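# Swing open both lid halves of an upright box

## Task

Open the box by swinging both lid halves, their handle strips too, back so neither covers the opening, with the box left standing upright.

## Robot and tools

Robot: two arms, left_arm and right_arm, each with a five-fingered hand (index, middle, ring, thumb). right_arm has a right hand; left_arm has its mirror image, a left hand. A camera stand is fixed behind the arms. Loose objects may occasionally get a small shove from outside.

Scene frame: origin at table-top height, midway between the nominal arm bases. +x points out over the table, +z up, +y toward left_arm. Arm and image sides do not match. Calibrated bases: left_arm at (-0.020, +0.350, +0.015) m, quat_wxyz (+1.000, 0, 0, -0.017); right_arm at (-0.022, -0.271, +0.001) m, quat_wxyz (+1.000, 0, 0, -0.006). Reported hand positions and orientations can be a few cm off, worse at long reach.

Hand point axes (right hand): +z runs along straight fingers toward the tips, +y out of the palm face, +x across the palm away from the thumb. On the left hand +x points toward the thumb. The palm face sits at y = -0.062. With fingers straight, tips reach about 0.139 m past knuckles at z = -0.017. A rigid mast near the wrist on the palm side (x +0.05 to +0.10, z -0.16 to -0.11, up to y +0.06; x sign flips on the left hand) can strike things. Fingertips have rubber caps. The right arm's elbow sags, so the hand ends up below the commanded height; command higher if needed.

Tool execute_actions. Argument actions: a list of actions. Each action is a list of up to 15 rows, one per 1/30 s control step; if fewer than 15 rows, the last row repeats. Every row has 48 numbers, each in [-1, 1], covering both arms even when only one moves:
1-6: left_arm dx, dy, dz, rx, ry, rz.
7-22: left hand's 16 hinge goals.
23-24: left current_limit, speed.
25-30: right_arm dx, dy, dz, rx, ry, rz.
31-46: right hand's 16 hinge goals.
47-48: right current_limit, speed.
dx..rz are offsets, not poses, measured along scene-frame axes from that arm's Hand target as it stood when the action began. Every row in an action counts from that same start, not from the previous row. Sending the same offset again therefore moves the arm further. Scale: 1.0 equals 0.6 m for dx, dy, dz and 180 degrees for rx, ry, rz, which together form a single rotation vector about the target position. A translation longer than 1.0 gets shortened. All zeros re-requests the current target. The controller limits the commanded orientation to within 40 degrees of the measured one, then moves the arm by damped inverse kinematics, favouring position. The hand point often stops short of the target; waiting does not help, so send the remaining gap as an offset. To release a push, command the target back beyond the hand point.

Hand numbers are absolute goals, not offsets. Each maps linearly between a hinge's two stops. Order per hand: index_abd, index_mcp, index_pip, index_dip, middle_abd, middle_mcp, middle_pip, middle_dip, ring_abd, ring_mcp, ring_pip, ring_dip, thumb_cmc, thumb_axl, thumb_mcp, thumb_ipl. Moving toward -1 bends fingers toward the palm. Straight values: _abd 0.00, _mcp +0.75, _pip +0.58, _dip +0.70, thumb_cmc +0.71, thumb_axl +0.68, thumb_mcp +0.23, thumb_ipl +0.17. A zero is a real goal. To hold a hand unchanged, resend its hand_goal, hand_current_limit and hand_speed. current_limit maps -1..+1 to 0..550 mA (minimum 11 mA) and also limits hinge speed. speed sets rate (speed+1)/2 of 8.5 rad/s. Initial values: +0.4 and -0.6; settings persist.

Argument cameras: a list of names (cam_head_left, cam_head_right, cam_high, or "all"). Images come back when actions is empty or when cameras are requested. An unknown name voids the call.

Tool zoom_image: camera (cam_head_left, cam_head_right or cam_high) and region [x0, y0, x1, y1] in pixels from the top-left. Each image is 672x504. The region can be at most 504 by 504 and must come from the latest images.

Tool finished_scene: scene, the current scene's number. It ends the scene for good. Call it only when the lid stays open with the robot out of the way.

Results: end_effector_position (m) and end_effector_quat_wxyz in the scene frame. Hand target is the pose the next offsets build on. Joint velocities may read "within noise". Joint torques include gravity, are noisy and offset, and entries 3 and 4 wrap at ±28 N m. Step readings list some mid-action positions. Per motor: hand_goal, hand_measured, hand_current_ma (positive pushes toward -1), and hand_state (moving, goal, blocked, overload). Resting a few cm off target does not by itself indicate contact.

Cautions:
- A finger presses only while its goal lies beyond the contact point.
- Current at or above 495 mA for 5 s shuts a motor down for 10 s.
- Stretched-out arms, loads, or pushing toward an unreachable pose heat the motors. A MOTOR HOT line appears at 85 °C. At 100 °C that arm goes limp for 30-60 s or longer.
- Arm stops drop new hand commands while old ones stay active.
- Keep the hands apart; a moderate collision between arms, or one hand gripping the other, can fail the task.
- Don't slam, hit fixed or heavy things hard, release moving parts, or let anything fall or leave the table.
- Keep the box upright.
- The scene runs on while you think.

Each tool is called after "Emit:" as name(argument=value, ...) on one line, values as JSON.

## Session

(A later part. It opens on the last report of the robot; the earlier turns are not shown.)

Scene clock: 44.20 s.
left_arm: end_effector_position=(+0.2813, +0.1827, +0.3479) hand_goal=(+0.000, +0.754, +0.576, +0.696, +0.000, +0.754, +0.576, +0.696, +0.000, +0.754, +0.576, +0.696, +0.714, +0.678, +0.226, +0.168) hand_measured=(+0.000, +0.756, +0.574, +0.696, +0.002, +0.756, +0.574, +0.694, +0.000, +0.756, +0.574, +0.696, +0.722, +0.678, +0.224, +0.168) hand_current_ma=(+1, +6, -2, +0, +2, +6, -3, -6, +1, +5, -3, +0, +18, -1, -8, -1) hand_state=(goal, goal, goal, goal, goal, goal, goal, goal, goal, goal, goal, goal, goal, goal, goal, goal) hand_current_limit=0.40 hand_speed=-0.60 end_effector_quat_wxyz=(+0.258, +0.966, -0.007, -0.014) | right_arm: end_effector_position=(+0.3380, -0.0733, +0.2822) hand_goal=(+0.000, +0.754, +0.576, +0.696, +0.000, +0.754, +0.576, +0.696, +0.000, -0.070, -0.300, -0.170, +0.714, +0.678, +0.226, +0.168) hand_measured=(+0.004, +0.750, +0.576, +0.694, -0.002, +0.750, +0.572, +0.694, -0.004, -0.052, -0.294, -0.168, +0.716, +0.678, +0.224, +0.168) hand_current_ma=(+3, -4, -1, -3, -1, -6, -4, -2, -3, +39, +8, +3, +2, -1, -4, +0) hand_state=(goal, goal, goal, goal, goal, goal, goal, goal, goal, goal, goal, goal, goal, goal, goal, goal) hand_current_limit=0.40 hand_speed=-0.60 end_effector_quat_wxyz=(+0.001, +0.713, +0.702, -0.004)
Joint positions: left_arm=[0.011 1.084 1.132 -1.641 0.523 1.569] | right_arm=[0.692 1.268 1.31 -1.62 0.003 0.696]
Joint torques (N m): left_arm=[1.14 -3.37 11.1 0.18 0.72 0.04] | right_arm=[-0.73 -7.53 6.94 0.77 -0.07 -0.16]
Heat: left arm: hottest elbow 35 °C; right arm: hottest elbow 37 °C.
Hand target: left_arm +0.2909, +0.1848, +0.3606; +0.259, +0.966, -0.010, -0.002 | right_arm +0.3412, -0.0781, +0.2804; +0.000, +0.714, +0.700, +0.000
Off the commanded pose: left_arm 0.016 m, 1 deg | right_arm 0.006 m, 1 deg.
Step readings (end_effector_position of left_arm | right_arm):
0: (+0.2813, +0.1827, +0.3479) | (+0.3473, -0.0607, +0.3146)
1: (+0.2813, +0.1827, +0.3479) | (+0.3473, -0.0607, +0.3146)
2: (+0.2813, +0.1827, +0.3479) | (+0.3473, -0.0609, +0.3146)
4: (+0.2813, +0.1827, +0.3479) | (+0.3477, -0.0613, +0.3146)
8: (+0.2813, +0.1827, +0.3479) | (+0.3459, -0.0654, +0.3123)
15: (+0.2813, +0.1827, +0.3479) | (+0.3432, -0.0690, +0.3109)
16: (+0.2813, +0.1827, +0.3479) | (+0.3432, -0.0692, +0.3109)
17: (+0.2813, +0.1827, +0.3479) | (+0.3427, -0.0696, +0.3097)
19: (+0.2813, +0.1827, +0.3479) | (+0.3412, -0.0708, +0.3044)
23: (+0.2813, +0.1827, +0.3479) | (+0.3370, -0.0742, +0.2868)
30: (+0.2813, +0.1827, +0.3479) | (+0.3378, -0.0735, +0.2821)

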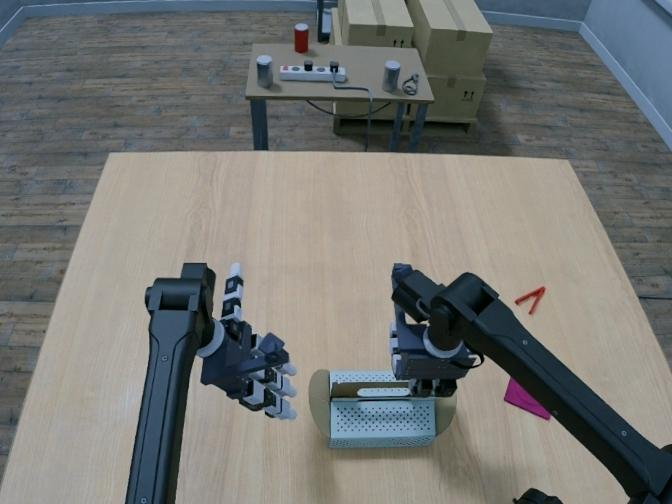

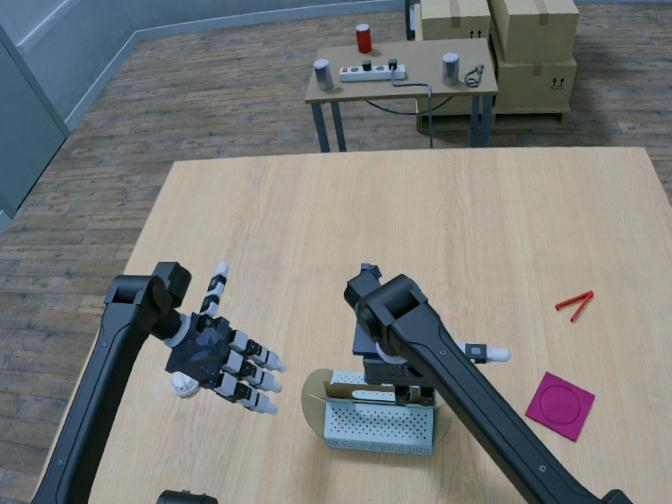

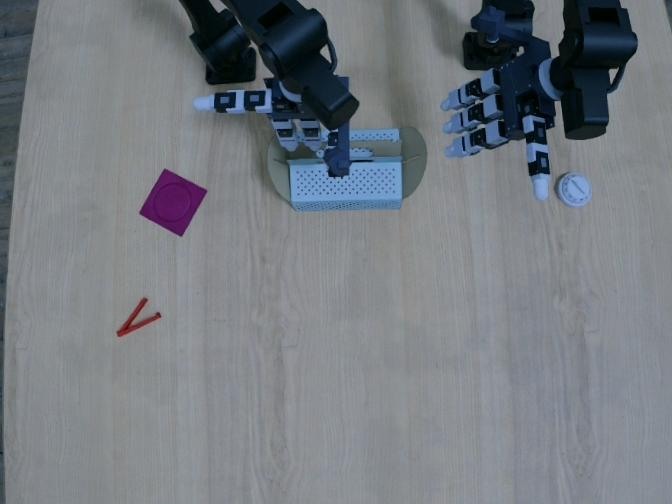

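Emit:
execute_actions(actions=[[[0,0,0,0,0,0,0,0.754,0.576,0.696,0,0.754,0.576,0.696,0,0.754,0.576,0.696,0.714,0.678,0.226,0.168,0.4,-0.6,-0.005,0.01,-0.02,0,0,0,0.0,0.754,0.576,0.696,0,0.754,0.576,0.696,0,-0.07,-0.3,-0.17,0.714,0.678,0.226,0.168,0.4,-0.6],[0,0,0,0,0,0,0,0.754,0.576,0.696,0,0.754,0.576,0.696,0,0.754,0.576,0.696,0.714,0.678,0.226,0.168,0.4,-0.6,-0.008,0.012,-0.045,0,0,0,0,0.754,0.576,0.696,0,0.754,0.576,0.696,0,-0.07,-0.3,-0.17,0.714,0.678,0.226,0.168,0.4,-0.6]]], cameras=["all"])

Emit:
zoom_image(camera="cam_high", region=[270, 105, 410, 210])

Emit:
zoom_image(camera="cam_head_left", region=[300, 340, 460, 460])

Emit:
zoom_image(camera="cam_head_right", region=[300, 340, 460, 460])

Scene clock: 45.67 s.
left_arm: end_effector_position=(+0.2813, +0.1827, +0.3479) hand_goal=(+0.000, +0.754, +0.576, +0.696, +0.000, +0.754, +0.576, +0.696, +0.000, +0.754, +0.576, +0.696, +0.714, +0.678, +0.226, +0.168) hand_measured=(+0.000, +0.756, +0.574, +0.696, +0.002, +0.756, +0.574, +0.694, +0.000, +0.756, +0.574, +0.696, +0.722, +0.678, +0.224, +0.168) hand_current_ma=(+1, +6, -2, +0, +2, +6, -3, -6, +1, +5, -3, +0, +18, -1, -8, -1) hand_state=(goal, goal, goal, goal, goal, goal, goal, goal, goal, goal, goal, goal, goal, goal, goal, goal) hand_current_limit=0.40 hand_speed=-0.60 end_effector_quat_wxyz=(+0.258, +0.966, -0.007, -0.014) | right_arm: end_effector_position=(+0.3387, -0.0729, +0.2575) hand_goal=(+0.000, +0.754, +0.576, +0.696, +0.000, +0.754, +0.576, +0.696, +0.000, -0.070, -0.300, -0.170, +0.714, +0.678, +0.226, +0.168) hand_measured=(+0.002, +0.748, +0.574, +0.694, -0.002, +0.750, +0.572, +0.694, -0.004, -0.052, -0.294, -0.168, +0.716, +0.678, +0.224, +0.168) hand_current_ma=(+2, -8, -2, -3, -1, -6, -3, -2, -3, +36, +7, +3, +2, -1, -4, +0) hand_state=(goal, goal, goal, goal, goal, goal, goal, goal, goal, goal, goal, goal, goal, goal, goal, goal) hand_current_limit=0.40 hand_speed=-0.60 end_effector_quat_wxyz=(+0.002, +0.713, +0.701, +0.000)
Joint positions: left_arm=[0.011 1.084 1.132 -1.641 0.523 1.569] | right_arm=[0.692 1.266 1.243 -1.548 0.003 0.698]
Joint torques (N m): left_arm=[1.2 -3.14 11.1 0.17 0.73 0.05] | right_arm=[1.32 -7.24 6.89 0.76 -0.08 0.09]
Heat: left arm: hottest elbow 35 °C; right arm: hottest elbow 37 °C.
Hand target: left_arm +0.2909, +0.1848, +0.3606; +0.259, +0.966, -0.010, -0.002 | right_arm +0.3365, -0.0709, +0.2532; +0.000, +0.714, +0.700, +0.000
Off the commanded pose: left_arm 0.016 m, 1 deg | right_arm 0.005 m, 0 deg.
Step readings (end_effector_position of left_arm | right_arm):
0: (+0.2813, +0.1827, +0.3479) | (+0.3381, -0.0732, +0.2822)
1: (+0.2813, +0.1827, +0.3479) | (+0.3381, -0.0732, +0.2822)
2: (+0.2813, +0.1827, +0.3479) | (+0.3384, -0.0730, +0.2814)
4: (+0.2813, +0.1827, +0.3479) | (+0.3394, -0.0722, +0.2766)
8: (+0.2813, +0.1827, +0.3479) | (+0.3380, -0.0734, +0.2612)
15: (+0.2813, +0.1827, +0.3479) | (+0.3385, -0.0730, +0.2576)

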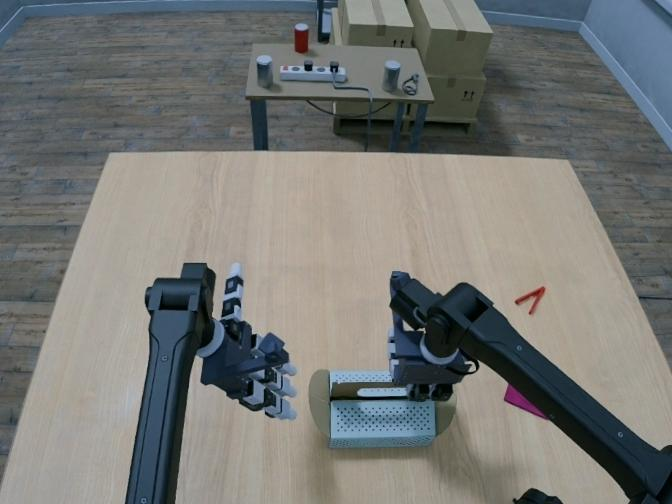

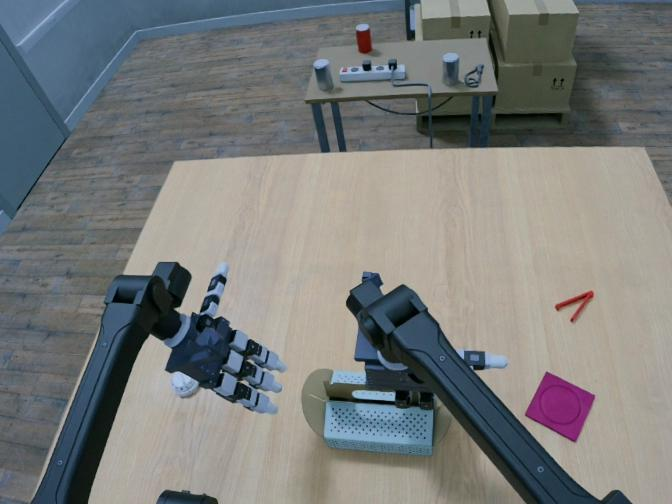

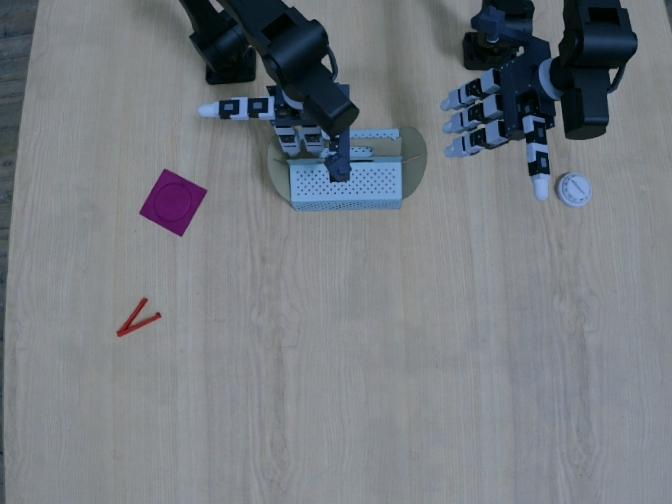

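Scaled by 3.600 from the camera's 672x504 image, which has a finer 960x720 frame.

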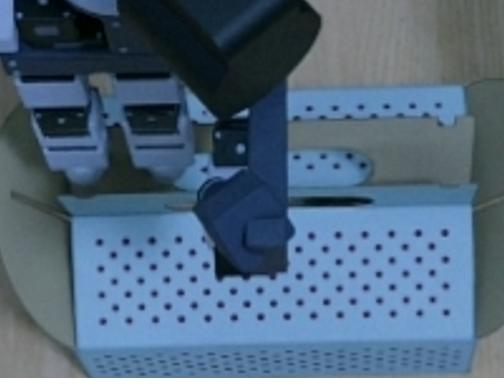

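Scaled by 3.150 from the camera's 672x504 image, which has a finer 960x720 frame.

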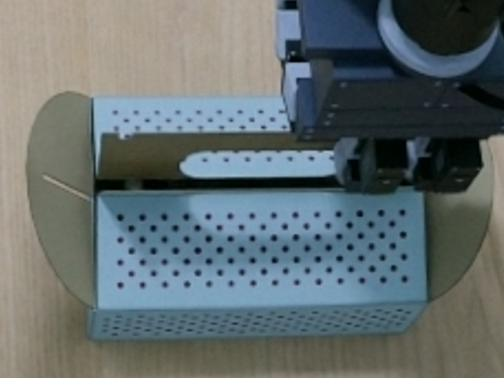

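Scaled by 3.150 from the camera's 672x504 image, which has a finer 960x720 frame.

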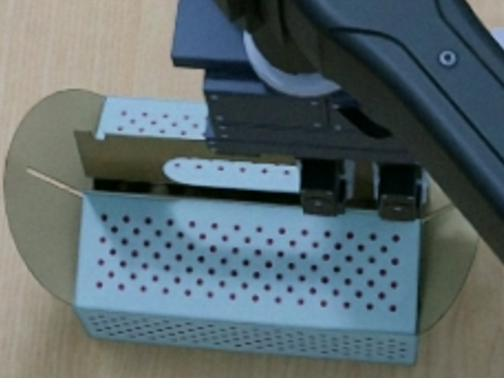

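Emit:
execute_actions(actions=[[[0,0,0,0,0,0,0,0.754,0.576,0.696,0,0.754,0.576,0.696,0,0.754,0.576,0.696,0.714,0.678,0.226,0.168,0.4,-0.6,-0.01,0.0,-0.01,0,0,0,0.0,0.754,0.576,0.696,0,0.754,0.576,0.696,0,-0.07,-0.3,-0.17,0.714,0.678,0.226,0.168,0.4,-0.6],[0,0,0,0,0,0,0,0.754,0.576,0.696,0,0.754,0.576,0.696,0,0.754,0.576,0.696,0.714,0.678,0.226,0.168,0.4,-0.6,-0.035,0.0,-0.01,0,0,0,0,0.754,0.576,0.696,0,0.754,0.576,0.696,0,-0.07,-0.3,-0.17,0.714,0.678,0.226,0.168,0.4,-0.6],[0,0,0,0,0,0,0,0.754,0.576,0.696,0,0.754,0.576,0.696,0,0.754,0.576,0.696,0.714,0.678,0.226,0.168,0.4,-0.6,-0.06,0.0,-0.01,0,0,0,0,0.754,0.576,0.696,0,0.754,0.576,0.696,0,-0.07,-0.3,-0.17,0.714,0.678,0.226,0.168,0.4,-0.6]]], cameras=["all"])

Emit:
zoom_image(camera="cam_high", region=[270, 105, 410, 210])

Emit:
zoom_image(camera="cam_head_left", region=[300, 340, 460, 460])

Emit:
zoom_image(camera="cam_head_right", region=[300, 340, 460, 460])

Scene clock: 47.47 s.
left_arm: end_effector_position=(+0.2813, +0.1827, +0.3479) hand_goal=(+0.000, +0.754, +0.576, +0.696, +0.000, +0.754, +0.576, +0.696, +0.000, +0.754, +0.576, +0.696, +0.714, +0.678, +0.226, +0.168) hand_measured=(+0.000, +0.756, +0.574, +0.696, +0.002, +0.756, +0.574, +0.694, +0.000, +0.756, +0.574, +0.696, +0.722, +0.678, +0.224, +0.168) hand_current_ma=(+1, +6, -2, +0, +2, +6, -3, -6, +1, +5, -3, +0, +18, -1, -8, -1) hand_state=(goal, goal, goal, goal, goal, goal, goal, goal, goal, goal, goal, goal, goal, goal, goal, goal) hand_current_limit=0.40 hand_speed=-0.60 end_effector_quat_wxyz=(+0.258, +0.966, -0.007, -0.014) | right_arm: end_effector_position=(+0.3074, -0.0732, +0.2526) hand_goal=(+0.000, +0.754, +0.576, +0.696, +0.000, +0.754, +0.576, +0.696, +0.000, -0.070, -0.300, -0.170, +0.714, +0.678, +0.226, +0.168) hand_measured=(-0.002, +0.750, +0.574, +0.694, -0.002, +0.738, +0.568, +0.694, -0.004, -0.054, -0.294, -0.168, +0.716, +0.678, +0.224, +0.168) hand_current_ma=(-2, -4, -3, -3, -1, -30, -10, -2, -3, +34, +7, +3, +1, -1, -4, +0) hand_state=(goal, goal, goal, goal, goal, goal, goal, goal, goal, goal, goal, goal, goal, goal, goal, goal) hand_current_limit=0.40 hand_speed=-0.60 end_effector_quat_wxyz=(+0.002, +0.716, +0.698, +0.005)
Joint positions: left_arm=[0.011 1.084 1.132 -1.641 0.523 1.569] | right_arm=[0.752 1.197 1.171 -1.534 0.003 0.765]
Joint torques (N m): left_arm=[1.03 -3.25 11.1 0.21 0.72 0.03] | right_arm=[2.14 -6.36 6.63 0.36 -0.07 0.11]
Heat: left arm: hottest elbow 35 °C; right arm: hottest elbow 37 °C.
Hand target: left_arm +0.2909, +0.1848, +0.3606; +0.259, +0.966, -0.010, -0.002 | right_arm +0.3005, -0.0708, +0.2474; +0.000, +0.714, +0.700, +0.000
Off the commanded pose: left_arm 0.016 m, 1 deg | right_arm 0.009 m, 1 deg.
Step readings (end_effector_position of left_arm | right_arm):
0: (+0.2813, +0.1827, +0.3479) | (+0.3387, -0.0729, +0.2575)
1: (+0.2813, +0.1827, +0.3479) | (+0.3387, -0.0729, +0.2575)
2: (+0.2813, +0.1827, +0.3479) | (+0.3385, -0.0731, +0.2567)
4: (+0.2813, +0.1827, +0.3479) | (+0.3360, -0.0738, +0.2538)
8: (+0.2813, +0.1827, +0.3479) | (+0.3195, -0.0742, +0.2487)
15: (+0.2813, +0.1827, +0.3479) | (+0.3080, -0.0724, +0.2529)

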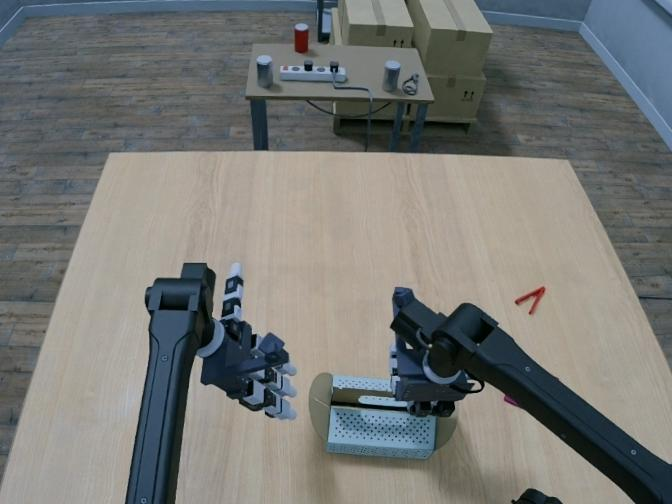

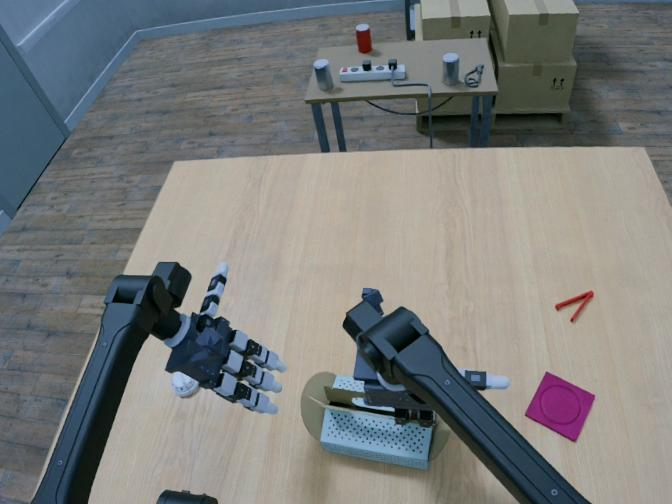

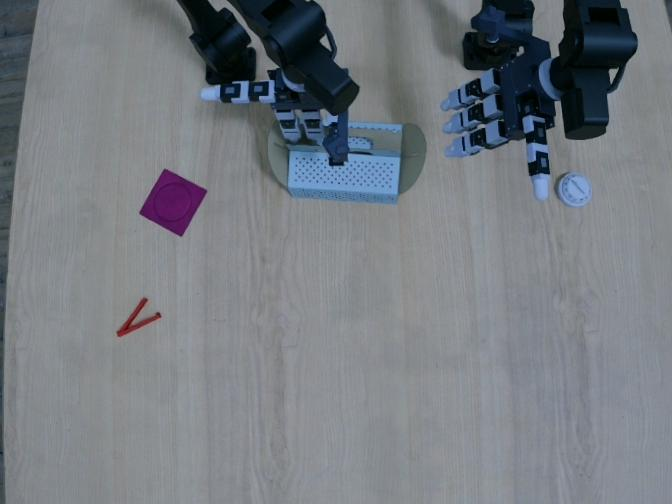

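Scaled by 3.600 from the camera's 672x504 image, which has a finer 960x720 frame.

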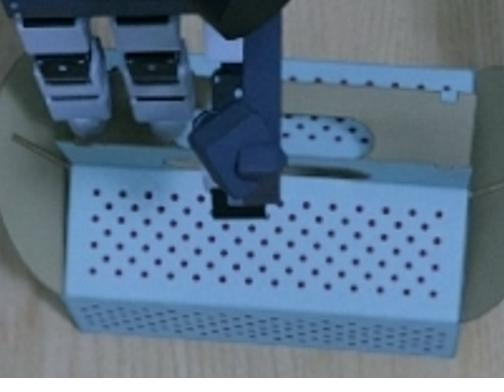

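Scaled by 3.150 from the camera's 672x504 image, which has a finer 960x720 frame.

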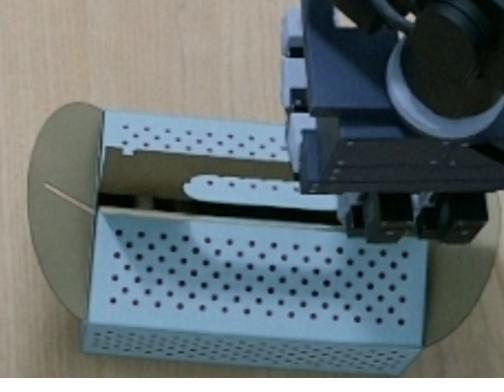

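Scaled by 3.150 from the camera's 672x504 image, which has a finer 960x720 frame.

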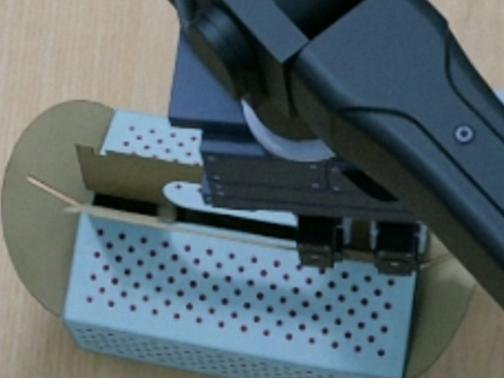

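Emit:
execute_actions(actions=[[[0,0,0,0,0,0,0,0.754,0.576,0.696,0,0.754,0.576,0.696,0,0.754,0.576,0.696,0.714,0.678,0.226,0.168,0.4,-0.6,0.0,0.0,0,0,0,0,0.0,0.65,0.576,0.696,0,0.85,0.6,0.696,0,-0.07,-0.3,-0.17,0.714,0.678,0.226,0.168,0.4,-0.6],[0,0,0,0,0,0,0,0.754,0.576,0.696,0,0.754,0.576,0.696,0,0.754,0.576,0.696,0.714,0.678,0.226,0.168,0.4,-0.6,0.0,0.0,0,0,0,0,0,0.5,0.576,0.696,0,0.95,0.65,0.696,0,-0.07,-0.3,-0.17,0.714,0.678,0.226,0.168,0.4,-0.6]],[[0,0,0,0,0,0,0,0.754,0.576,0.696,0,0.754,0.576,0.696,0,0.754,0.576,0.696,0.714,0.678,0.226,0.168,0.4,-0.6,0.0,0.0,0,0,0,0,0.0,0.35,0.576,0.696,0,0.98,0.7,0.696,0,-0.07,-0.3,-0.17,0.714,0.678,0.226,0.168,0.4,-0.6]]], cameras=["all"])

Emit:
zoom_image(camera="cam_high", region=[270, 105, 410, 210])

Emit:
zoom_image(camera="cam_head_left", region=[300, 340, 460, 460])

Emit:
zoom_image(camera="cam_head_right", region=[300, 340, 460, 460])

Scene clock: 49.60 s.
left_arm: end_effector_position=(+0.2813, +0.1827, +0.3479) hand_goal=(+0.000, +0.754, +0.576, +0.696, +0.000, +0.754, +0.576, +0.696, +0.000, +0.754, +0.576, +0.696, +0.714, +0.678, +0.226, +0.168) hand_measured=(+0.000, +0.756, +0.574, +0.696, +0.002, +0.756, +0.574, +0.694, +0.000, +0.756, +0.574, +0.696, +0.722, +0.678, +0.224, +0.168) hand_current_ma=(+1, +6, -2, +0, +2, +6, -3, -6, +1, +5, -3, +0, +18, -1, -8, -1) hand_state=(goal, goal, goal, goal, goal, goal, goal, goal, goal, goal, goal, goal, goal, goal, goal, goal) hand_current_limit=0.40 hand_speed=-0.60 end_effector_quat_wxyz=(+0.258, +0.966, -0.007, -0.014) | right_arm: end_effector_position=(+0.3066, -0.0748, +0.2558) hand_goal=(+0.000, +0.350, +0.576, +0.696, +0.000, +0.980, +0.700, +0.696, +0.000, -0.070, -0.300, -0.170, +0.714, +0.678, +0.226, +0.168) hand_measured=(+0.008, +0.356, +0.578, +0.698, -0.004, +0.908, +0.660, +0.688, -0.002, -0.054, -0.294, -0.168, +0.716, +0.678, +0.224, +0.168) hand_current_ma=(+9, +7, +2, +3, -5, -233, -96, -12, -3, +34, +7, +3, +1, -1, -4, +0) hand_state=(goal, goal, goal, goal, goal, blocked, blocked, goal, goal, goal, goal, goal, goal, goal, goal, goal) hand_current_limit=0.40 hand_speed=-0.60 end_effector_quat_wxyz=(+0.003, +0.719, +0.695, +0.010)
Joint positions: left_arm=[0.011 1.084 1.132 -1.641 0.523 1.569] | right_arm=[0.752 1.188 1.171 -1.534 0.005 0.774]
Joint torques (N m): left_arm=[1.38 -3.19 11.12 0.18 0.71 0.03] | right_arm=[2.14 -5.66 6.65 0.39 -0.09 0]
Heat: left arm: hottest elbow 35 °C; right arm: hottest elbow 37 °C.
Hand target: left_arm +0.2909, +0.1848, +0.3606; +0.259, +0.966, -0.010, -0.002 | right_arm +0.3005, -0.0708, +0.2474; +0.000, +0.714, +0.700, +0.000
Off the commanded pose: left_arm 0.016 m, 1 deg | right_arm 0.011 m, 1 deg.
Step readings (end_effector_position of left_arm | right_arm):
0: (+0.2813, +0.1827, +0.3479) | (+0.3074, -0.0732, +0.2526)
1: (+0.2813, +0.1827, +0.3479) | (+0.3074, -0.0732, +0.2526)
2: (+0.2813, +0.1827, +0.3479) | (+0.3074, -0.0732, +0.2526)
4: (+0.2813, +0.1827, +0.3479) | (+0.3074, -0.0733, +0.2526)
8: (+0.2813, +0.1827, +0.3479) | (+0.3072, -0.0737, +0.2531)
15: (+0.2813, +0.1827, +0.3479) | (+0.3069, -0.0740, +0.2539)
16: (+0.2813, +0.1827, +0.3479) | (+0.3069, -0.0740, +0.2539)
17: (+0.2813, +0.1827, +0.3479) | (+0.3069, -0.0741, +0.2539)
19: (+0.2813, +0.1827, +0.3479) | (+0.3068, -0.0744, +0.2545)
23: (+0.2813, +0.1827, +0.3479) | (+0.3066, -0.0748, +0.2558)
30: (+0.2813, +0.1827, +0.3479) | (+0.3066, -0.0748, +0.2558)

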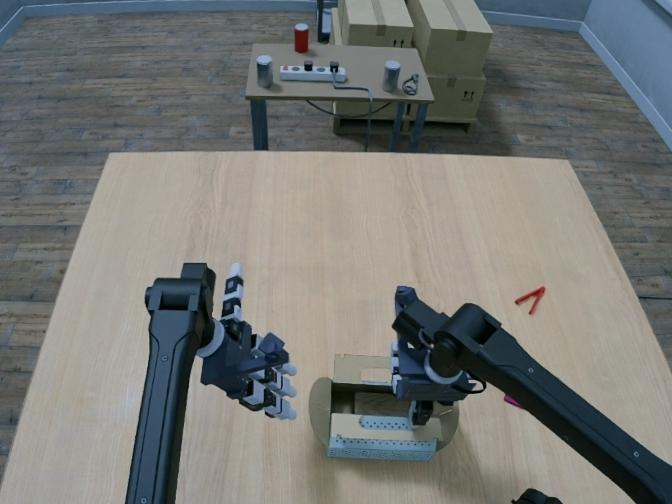

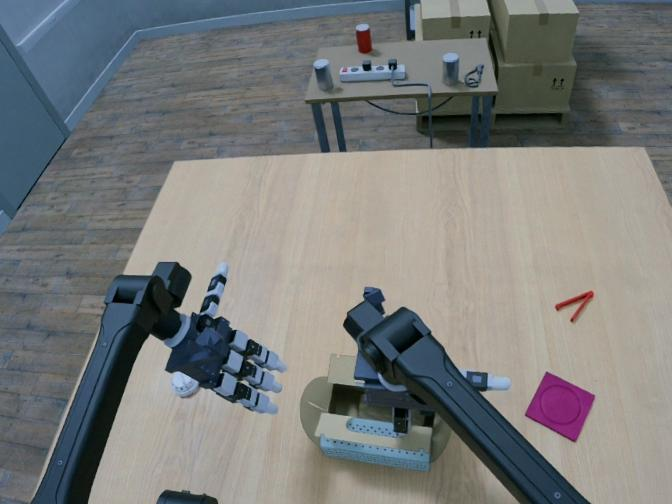

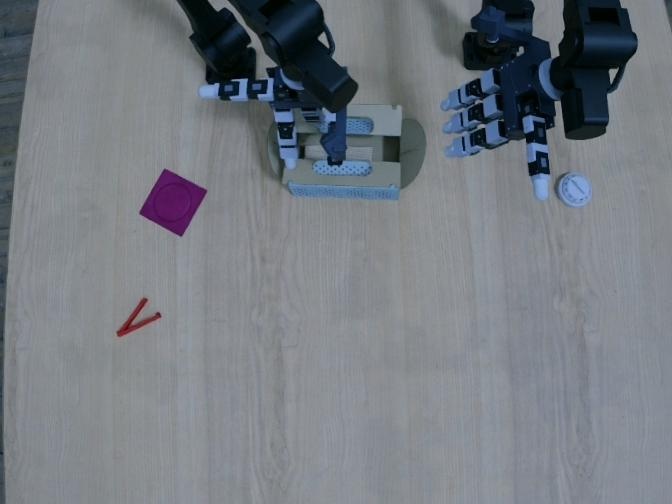

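Scaled by 3.600 from the camera's 672x504 image, which has a finer 960x720 frame.

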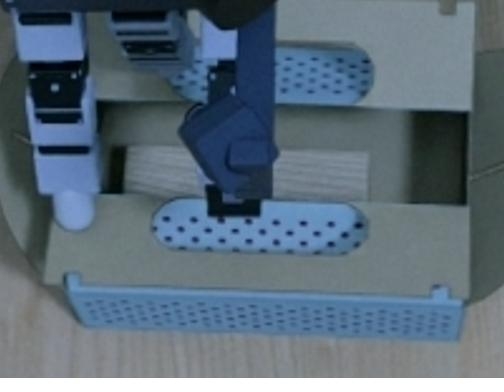

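Scaled by 3.150 from the camera's 672x504 image, which has a finer 960x720 frame.

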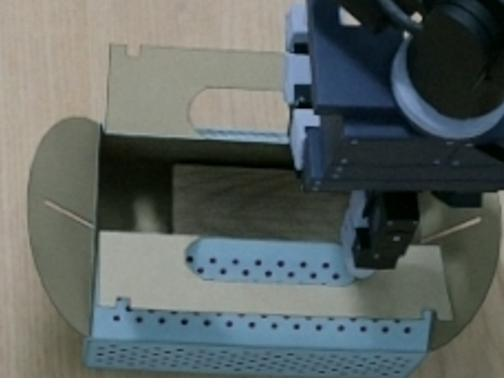

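Scaled by 3.150 from the camera's 672x504 image, which has a finer 960x720 frame.

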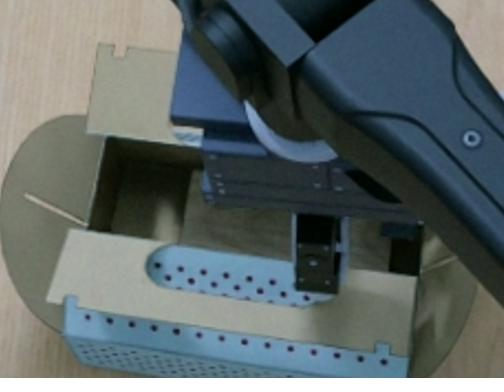

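Emit:
execute_actions(actions=[[[0,0,0,0,0,0,0,0.754,0.576,0.696,0,0.754,0.576,0.696,0,0.754,0.576,0.696,0.714,0.678,0.226,0.168,0.4,-0.6,0.0,0.0,0,0,0,0,0.0,0.6,0.576,0.696,0,0.85,0.62,0.696,0,-0.07,-0.3,-0.17,0.714,0.678,0.226,0.168,0.4,-0.6],[0,0,0,0,0,0,0,0.754,0.576,0.696,0,0.754,0.576,0.696,0,0.754,0.576,0.696,0.714,0.678,0.226,0.168,0.4,-0.6,-0.01,0.0,0,0,0,0,0,0.754,0.576,0.696,0,0.8,0.6,0.696,0,-0.07,-0.3,-0.17,0.714,0.678,0.226,0.168,0.4,-0.6]],[[0,0,0,0,0,0,0,0.754,0.576,0.696,0,0.754,0.576,0.696,0,0.754,0.576,0.696,0.714,0.678,0.226,0.168,0.4,-0.6,-0.02,0.0,-0.01,0,0,0,0.0,0.8,0.6,0.696,0,0.8,0.6,0.696,0,-0.07,-0.3,-0.17,0.714,0.678,0.226,0.168,0.4,-0.6],[0,0,0,0,0,0,0,0.754,0.576,0.696,0,0.754,0.576,0.696,0,0.754,0.576,0.696,0.714,0.678,0.226,0.168,0.4,-0.6,-0.05,0.0,-0.02,0,0,0,0.0,0.8,0.6,0.696,0,0.8,0.6,0.696,0,-0.07,-0.3,-0.17,0.714,0.678,0.226,0.168,0.4,-0.6]]], cameras=["all"])

Emit:
zoom_image(camera="cam_high", region=[270, 85, 410, 190])

Emit:
zoom_image(camera="cam_head_left", region=[300, 340, 460, 460])

Emit:
zoom_image(camera="cam_head_right", region=[300, 360, 460, 480])

Scene clock: 53.57 s.
left_arm: end_effector_position=(+0.2813, +0.1827, +0.3479) hand_goal=(+0.000, +0.754, +0.576, +0.696, +0.000, +0.754, +0.576, +0.696, +0.000, +0.754, +0.576, +0.696, +0.714, +0.678, +0.226, +0.168) hand_measured=(+0.000, +0.756, +0.574, +0.696, +0.002, +0.756, +0.574, +0.694, +0.000, +0.756, +0.574, +0.696, +0.722, +0.678, +0.224, +0.168) hand_current_ma=(+1, +6, -2, +0, +2, +6, -3, -6, +1, +5, -3, +0, +18, -1, -8, -1) hand_state=(goal, goal, goal, goal, goal, goal, goal, goal, goal, goal, goal, goal, goal, goal, goal, goal) hand_current_limit=0.40 hand_speed=-0.60 end_effector_quat_wxyz=(+0.258, +0.966, -0.007, -0.014) | right_arm: end_effector_position=(+0.2709, -0.0735, +0.2404) hand_goal=(+0.000, +0.800, +0.600, +0.696, +0.000, +0.800, +0.600, +0.696, +0.000, -0.070, -0.300, -0.170, +0.714, +0.678, +0.226, +0.168) hand_measured=(+0.002, +0.796, +0.596, +0.694, +0.000, +0.774, +0.586, +0.690, -0.002, -0.054, -0.294, -0.168, +0.716, +0.678, +0.224, +0.168) hand_current_ma=(+1, -5, -3, -3, -1, -61, -23, -6, -3, +34, +7, +3, +1, -1, -4, +0) hand_state=(goal, goal, goal, goal, goal, blocked, goal, goal, goal, goal, goal, goal, goal, goal, goal, goal) hand_current_limit=0.40 hand_speed=-0.60 end_effector_quat_wxyz=(+0.002, +0.716, +0.698, +0.003)
Joint positions: left_arm=[0.011 1.084 1.132 -1.641 0.523 1.569] | right_arm=[0.833 1.131 1.089 -1.523 0.004 0.847]
Joint torques (N m): left_arm=[1.32 -3.25 11.1 0.17 0.72 0.04] | right_arm=[2.2 -5.36 6.6 0.53 -0.11 0.09]
Heat: left arm: hottest elbow 36 °C; right arm: hottest elbow 37 °C.
Hand target: left_arm +0.2909, +0.1848, +0.3606; +0.259, +0.966, -0.010, -0.002 | right_arm +0.2645, -0.0709, +0.2354; +0.000, +0.714, +0.700, +0.000
Off the commanded pose: left_arm 0.016 m, 1 deg | right_arm 0.008 m, 0 deg.
Step readings (end_effector_position of left_arm | right_arm):
0: (+0.2813, +0.1827, +0.3479) | (+0.3066, -0.0748, +0.2558)
1: (+0.2813, +0.1827, +0.3479) | (+0.3066, -0.0748, +0.2558)
2: (+0.2813, +0.1827, +0.3479) | (+0.3066, -0.0748, +0.2558)
4: (+0.2813, +0.1827, +0.3479) | (+0.3063, -0.0748, +0.2565)
8: (+0.2813, +0.1827, +0.3479) | (+0.3042, -0.0735, +0.2558)
15: (+0.2813, +0.1827, +0.3479) | (+0.3031, -0.0734, +0.2545)
16: (+0.2813, +0.1827, +0.3479) | (+0.3030, -0.0734, +0.2543)
17: (+0.2813, +0.1827, +0.3479) | (+0.3023, -0.0738, +0.2536)
19: (+0.2813, +0.1827, +0.3479) | (+0.2971, -0.0740, +0.2498)
23: (+0.2813, +0.1827, +0.3479) | (+0.2800, -0.0730, +0.2430)
30: (+0.2813, +0.1827, +0.3479) | (+0.2713, -0.0727, +0.2407)

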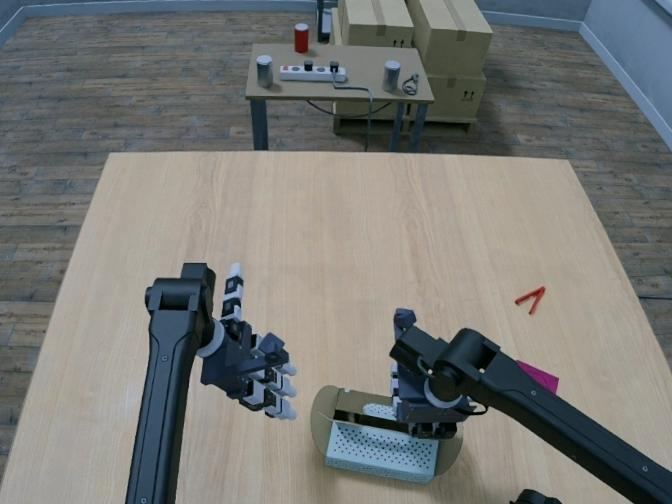

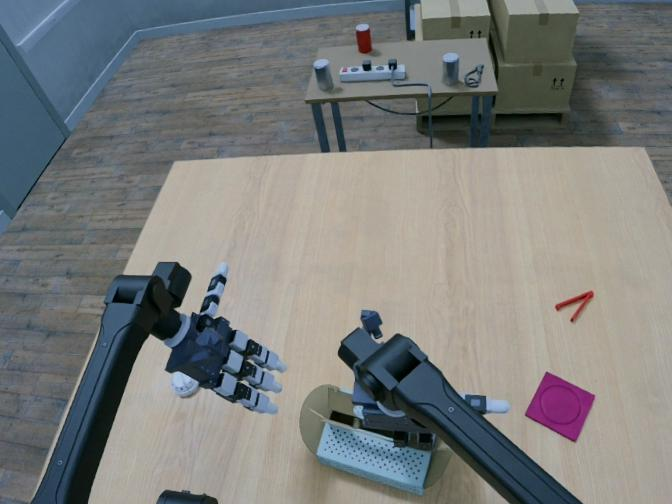

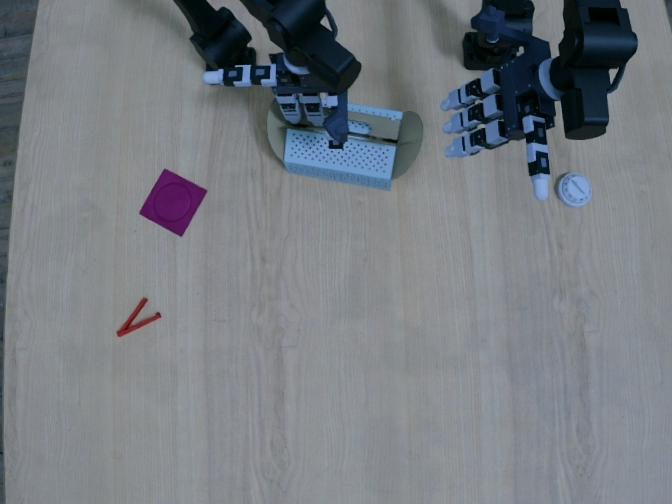

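Scaled by 3.600 from the camera's 672x504 image, which has a finer 960x720 frame.

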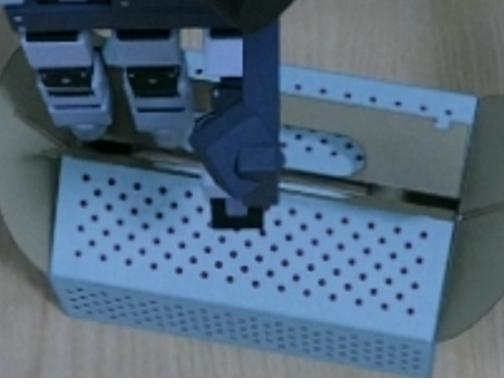

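Scaled by 3.150 from the camera's 672x504 image, which has a finer 960x720 frame.

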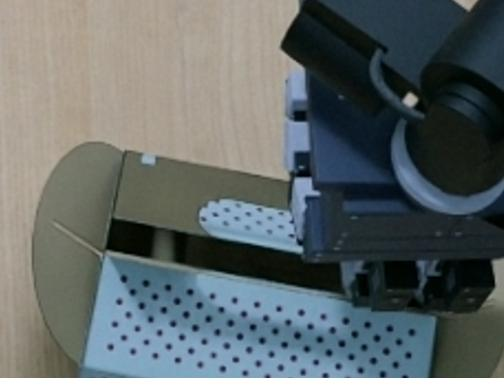

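Scaled by 3.150 from the camera's 672x504 image, which has a finer 960x720 frame.

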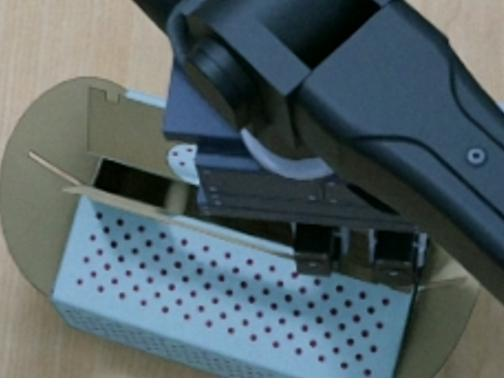

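Emit:
execute_actions(actions=[[[0,0,0,0,0,0,0,0.754,0.576,0.696,0,0.754,0.576,0.696,0,0.754,0.576,0.696,0.714,0.678,0.226,0.168,0.4,-0.6,0.03,0.0,0,0,0,0,0.0,0.754,0.576,0.696,0,0.754,0.576,0.696,0,-0.07,-0.3,-0.17,0.714,0.678,0.226,0.168,0.4,-0.6],[0,0,0,0,0,0,0,0.754,0.576,0.696,0,0.754,0.576,0.696,0,0.754,0.576,0.696,0.714,0.678,0.226,0.168,0.4,-0.6,0.06,0.0,0,0,0,0,0,0.754,0.576,0.696,0,0.754,0.576,0.696,0,-0.07,-0.3,-0.17,0.714,0.678,0.226,0.168,0.4,-0.6],[0,0,0,0,0,0,0,0.754,0.576,0.696,0,0.754,0.576,0.696,0,0.754,0.576,0.696,0.714,0.678,0.226,0.168,0.4,-0.6,0.09,0.0,0.0,0,0,0,0,0.754,0.576,0.696,0,0.754,0.576,0.696,0,-0.07,-0.3,-0.17,0.714,0.678,0.226,0.168,0.4,-0.6]]], cameras=["all"])

Emit:
zoom_image(camera="cam_high", region=[270, 85, 410, 190])

Emit:
zoom_image(camera="cam_head_left", region=[300, 360, 460, 480])

Scene clock: 57.07 s.
left_arm: end_effector_position=(+0.2813, +0.1827, +0.3479) hand_goal=(+0.000, +0.754, +0.576, +0.696, +0.000, +0.754, +0.576, +0.696, +0.000, +0.754, +0.576, +0.696, +0.714, +0.678, +0.226, +0.168) hand_measured=(+0.000, +0.756, +0.574, +0.696, +0.002, +0.756, +0.574, +0.694, +0.000, +0.756, +0.574, +0.696, +0.722, +0.678, +0.224, +0.168) hand_current_ma=(+1, +6, -2, +0, +2, +6, -3, -6, +1, +5, -3, +0, +18, -1, -8, -1) hand_state=(goal, goal, goal, goal, goal, goal, goal, goal, goal, goal, goal, goal, goal, goal, goal, goal) hand_current_limit=0.40 hand_speed=-0.60 end_effector_quat_wxyz=(+0.258, +0.966, -0.007, -0.014) | right_arm: end_effector_position=(+0.3006, -0.0796, +0.2259) hand_goal=(+0.000, +0.754, +0.576, +0.696, +0.000, +0.754, +0.576, +0.696, +0.000, -0.070, -0.300, -0.170, +0.714, +0.678, +0.226, +0.168) hand_measured=(-0.004, +0.770, +0.586, +0.700, +0.004, +0.762, +0.582, +0.696, -0.002, -0.054, -0.294, -0.168, +0.716, +0.678, +0.224, +0.168) hand_current_ma=(-4, +31, +15, +6, +3, +13, +8, -1, -3, +34, +7, +3, +1, -1, -4, +0) hand_state=(goal, goal, goal, goal, goal, goal, goal, goal, goal, goal, goal, goal, goal, goal, goal, goal) hand_current_limit=0.40 hand_speed=-0.60 end_effector_quat_wxyz=(-0.001, +0.715, +0.699, -0.015)
Joint positions: left_arm=[0.011 1.084 1.132 -1.641 0.523 1.569] | right_arm=[0.749 1.203 1.111 -1.51 -0.001 0.76]
Joint torques (N m): left_arm=[1.08 -3.31 11.11 0.2 0.72 0.03] | right_arm=[-0.5 -4.13 10.58 0.84 0.12 -0.24]
Heat: left arm: hottest elbow 36 °C; right arm: hottest elbow 37 °C.
Hand target: left_arm +0.2909, +0.1848, +0.3606; +0.259, +0.966, -0.010, -0.002 | right_arm +0.3185, -0.0708, +0.2354; +0.000, +0.714, +0.700, +0.000
Off the commanded pose: left_arm 0.016 m, 1 deg | right_arm 0.022 m, 2 deg.
Step readings (end_effector_position of left_arm | right_arm):
0: (+0.2813, +0.1827, +0.3479) | (+0.2709, -0.0736, +0.2404)
1: (+0.2813, +0.1827, +0.3479) | (+0.2709, -0.0736, +0.2404)
2: (+0.2813, +0.1827, +0.3479) | (+0.2709, -0.0735, +0.2404)
4: (+0.2813, +0.1827, +0.3479) | (+0.2722, -0.0739, +0.2393)
8: (+0.2813, +0.1827, +0.3479) | (+0.2866, -0.0794, +0.2318)
15: (+0.2813, +0.1827, +0.3479) | (+0.3004, -0.0803, +0.2259)

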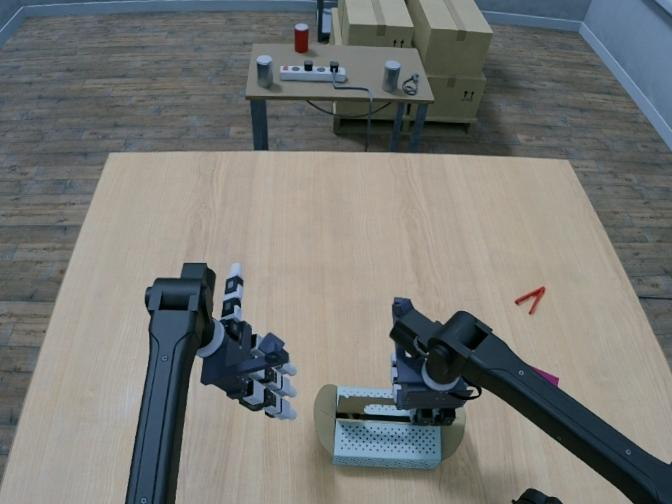

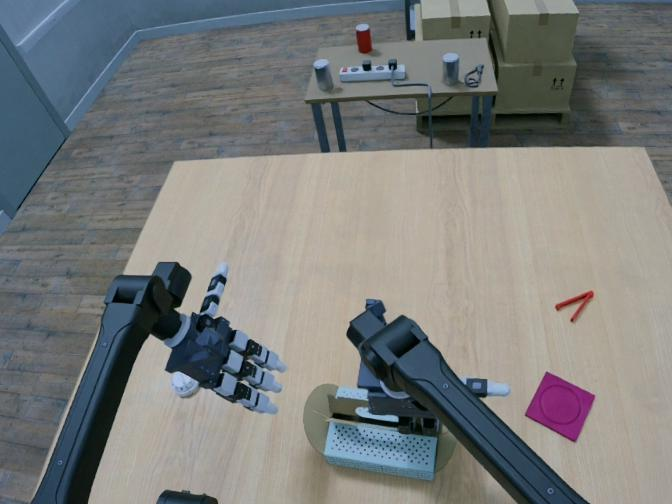

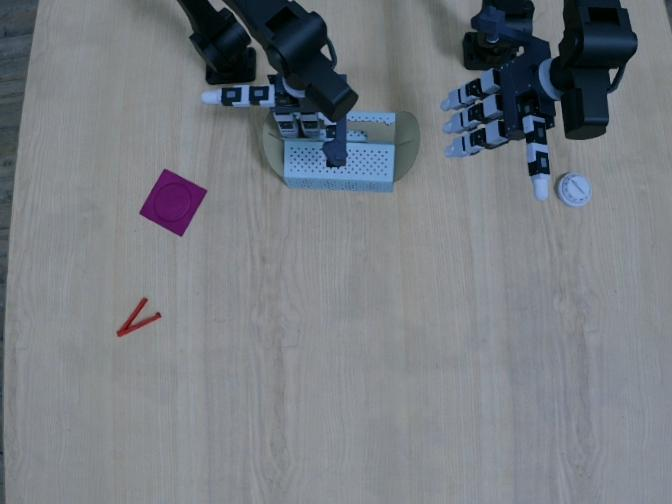

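Scaled by 3.600 from the camera's 672x504 image, which has a finer 960x720 frame.

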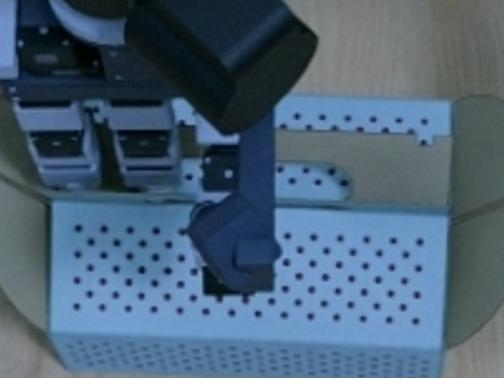

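Scaled by 3.150 from the camera's 672x504 image, which has a finer 960x720 frame.

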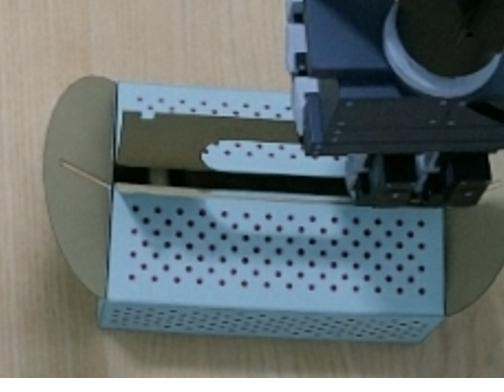

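Emit:
execute_actions(actions=[[[0,0,0,0,0,0,0,0.754,0.576,0.696,0,0.754,0.576,0.696,0,0.754,0.576,0.696,0.714,0.678,0.226,0.168,0.4,-0.6,-0.015,0.0,0.025,0,0,0,0.0,0.754,0.576,0.696,0,0.8,0.6,0.696,0,-0.07,-0.3,-0.17,0.714,0.678,0.226,0.168,0.4,-0.6],[0,0,0,0,0,0,0,0.754,0.576,0.696,0,0.754,0.576,0.696,0,0.754,0.576,0.696,0.714,0.678,0.226,0.168,0.4,-0.6,-0.015,0.0,0.028,0,0,0,0,0.65,0.576,0.696,0,0.85,0.65,0.696,0,-0.07,-0.3,-0.17,0.714,0.678,0.226,0.168,0.4,-0.6]],[[0,0,0,0,0,0,0,0.754,0.576,0.696,0,0.754,0.576,0.696,0,0.754,0.576,0.696,0.714,0.678,0.226,0.168,0.4,-0.6,0.0,0.0,0,0,0,0,0.0,0.5,0.576,0.696,0,0.95,0.65,0.696,0,-0.07,-0.3,-0.17,0.714,0.678,0.226,0.168,0.4,-0.6],[0,0,0,0,0,0,0,0.754,0.576,0.696,0,0.754,0.576,0.696,0,0.754,0.576,0.696,0.714,0.678,0.226,0.168,0.4,-0.6,0.0,0.0,0.0,0,0,0,0,0.35,0.576,0.696,0,0.98,0.7,0.696,0,-0.07,-0.3,-0.17,0.714,0.678,0.226,0.168,0.4,-0.6]]], cameras=["all"])

Emit:
zoom_image(camera="cam_high", region=[270, 85, 410, 190])

Emit:
zoom_image(camera="cam_head_left", region=[300, 340, 460, 460])

Emit:
zoom_image(camera="cam_head_right", region=[300, 360, 460, 480])

Scene clock: 59.50 s.
left_arm: end_effector_position=(+0.2813, +0.1827, +0.3479) hand_goal=(+0.000, +0.754, +0.576, +0.696, +0.000, +0.754, +0.576, +0.696, +0.000, +0.754, +0.576, +0.696, +0.714, +0.678, +0.226, +0.168) hand_measured=(+0.000, +0.756, +0.574, +0.696, +0.002, +0.756, +0.574, +0.694, +0.000, +0.756, +0.574, +0.696, +0.722, +0.678, +0.224, +0.168) hand_current_ma=(+1, +6, -2, +0, +2, +6, -3, -6, +1, +5, -3, +0, +18, -1, -8, -1) hand_state=(goal, goal, goal, goal, goal, goal, goal, goal, goal, goal, goal, goal, goal, goal, goal, goal) hand_current_limit=0.40 hand_speed=-0.60 end_effector_quat_wxyz=(+0.258, +0.966, -0.007, -0.014) | right_arm: end_effector_position=(+0.3027, -0.0778, +0.2381) hand_goal=(+0.000, +0.350, +0.576, +0.696, +0.000, +0.980, +0.700, +0.696, +0.000, -0.070, -0.300, -0.170, +0.714, +0.678, +0.226, +0.168) hand_measured=(-0.004, +0.382, +0.596, +0.710, +0.000, +0.964, +0.694, +0.694, -0.002, -0.054, -0.294, -0.168, +0.716, +0.678, +0.224, +0.168) hand_current_ma=(-4, +79, +38, +23, +0, -32, -7, -2, -3, +34, +7, +3, +1, -1, -4, +0) hand_state=(goal, blocked, goal, goal, goal, goal, goal, goal, goal, goal, goal, goal, goal, goal, goal, goal) hand_current_limit=0.40 hand_speed=-0.60 end_effector_quat_wxyz=(-0.001, +0.715, +0.699, -0.012)
Joint positions: left_arm=[0.011 1.084 1.132 -1.641 0.523 1.569] | right_arm=[0.749 1.203 1.142 -1.534 -0.001 0.76]
Joint torques (N m): left_arm=[1.08 -3.37 11.11 0.18 0.72 0.04] | right_arm=[0.91 -5.6 10.39 -0.08 0.09 -0.03]
Heat: left arm: hottest elbow 37 °C; right arm: hottest elbow 37 °C.
Hand target: left_arm +0.2909, +0.1848, +0.3606; +0.259, +0.966, -0.010, -0.002 | right_arm +0.3095, -0.0709, +0.2521; +0.000, +0.714, +0.700, +0.000
Off the commanded pose: left_arm 0.016 m, 1 deg | right_arm 0.017 m, 1 deg.
Step readings (end_effector_position of left_arm | right_arm):
0: (+0.2813, +0.1827, +0.3479) | (+0.3006, -0.0796, +0.2259)
1: (+0.2813, +0.1827, +0.3479) | (+0.3006, -0.0796, +0.2259)
2: (+0.2813, +0.1827, +0.3479) | (+0.3009, -0.0794, +0.2264)
4: (+0.2813, +0.1827, +0.3479) | (+0.3012, -0.0792, +0.2285)
8: (+0.2813, +0.1827, +0.3479) | (+0.3025, -0.0780, +0.2350)
15: (+0.2813, +0.1827, +0.3479) | (+0.3025, -0.0780, +0.2365)
16: (+0.2813, +0.1827, +0.3479) | (+0.3025, -0.0780, +0.2365)
17: (+0.2813, +0.1827, +0.3479) | (+0.3024, -0.0781, +0.2368)
19: (+0.2813, +0.1827, +0.3479) | (+0.3027, -0.0778, +0.2380)
23: (+0.2813, +0.1827, +0.3479) | (+0.3027, -0.0778, +0.2381)
30: (+0.2813, +0.1827, +0.3479) | (+0.3027, -0.0778, +0.2381)

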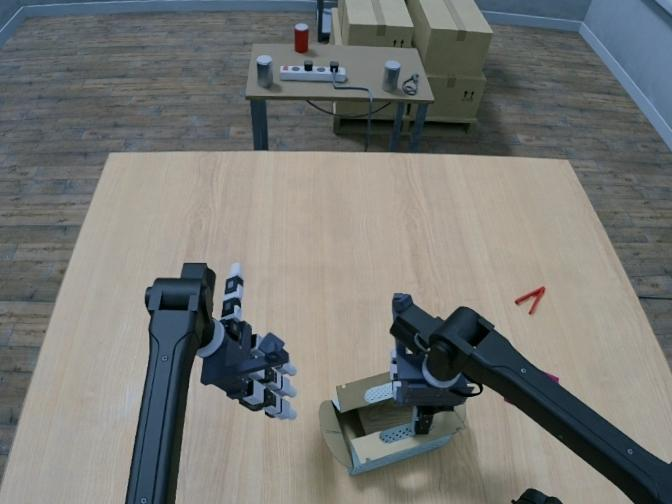

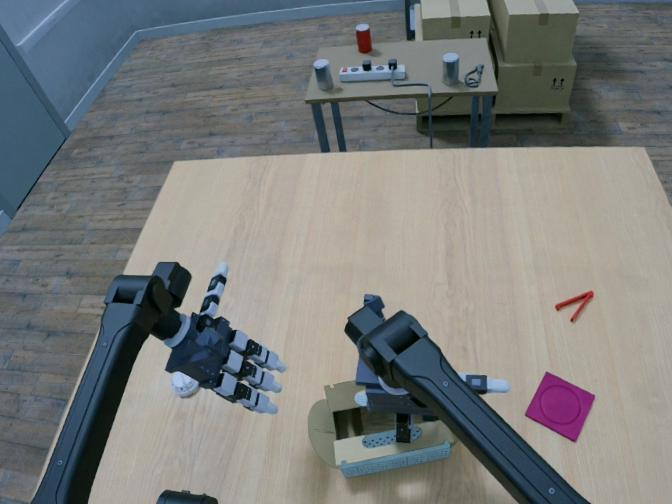

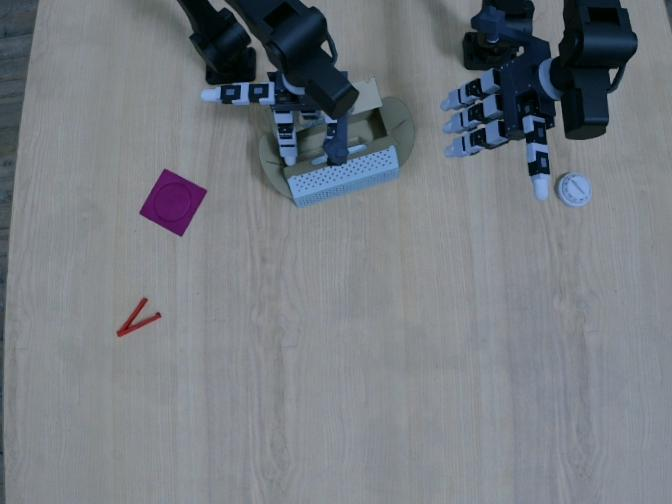

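Scaled by 3.600 from the camera's 672x504 image, which has a finer 960x720 frame.

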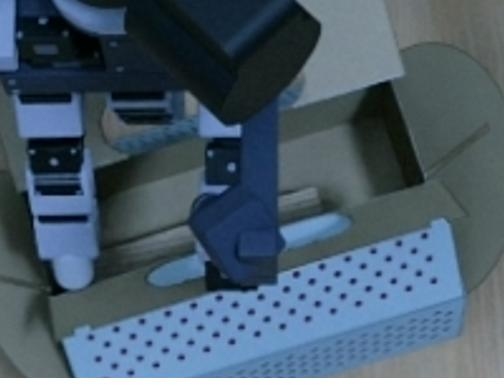

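Scaled by 3.150 from the camera's 672x504 image, which has a finer 960x720 frame.

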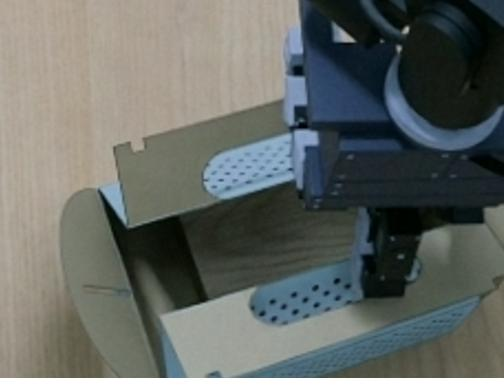

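Scaled by 3.150 from the camera's 672x504 image, which has a finer 960x720 frame.

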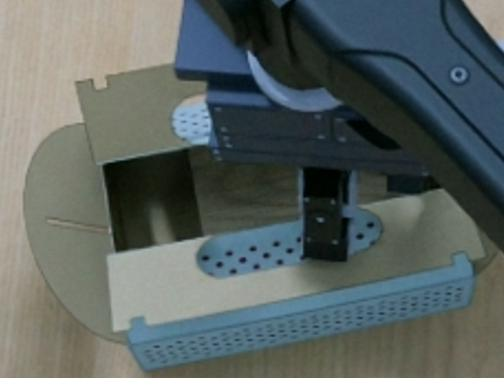

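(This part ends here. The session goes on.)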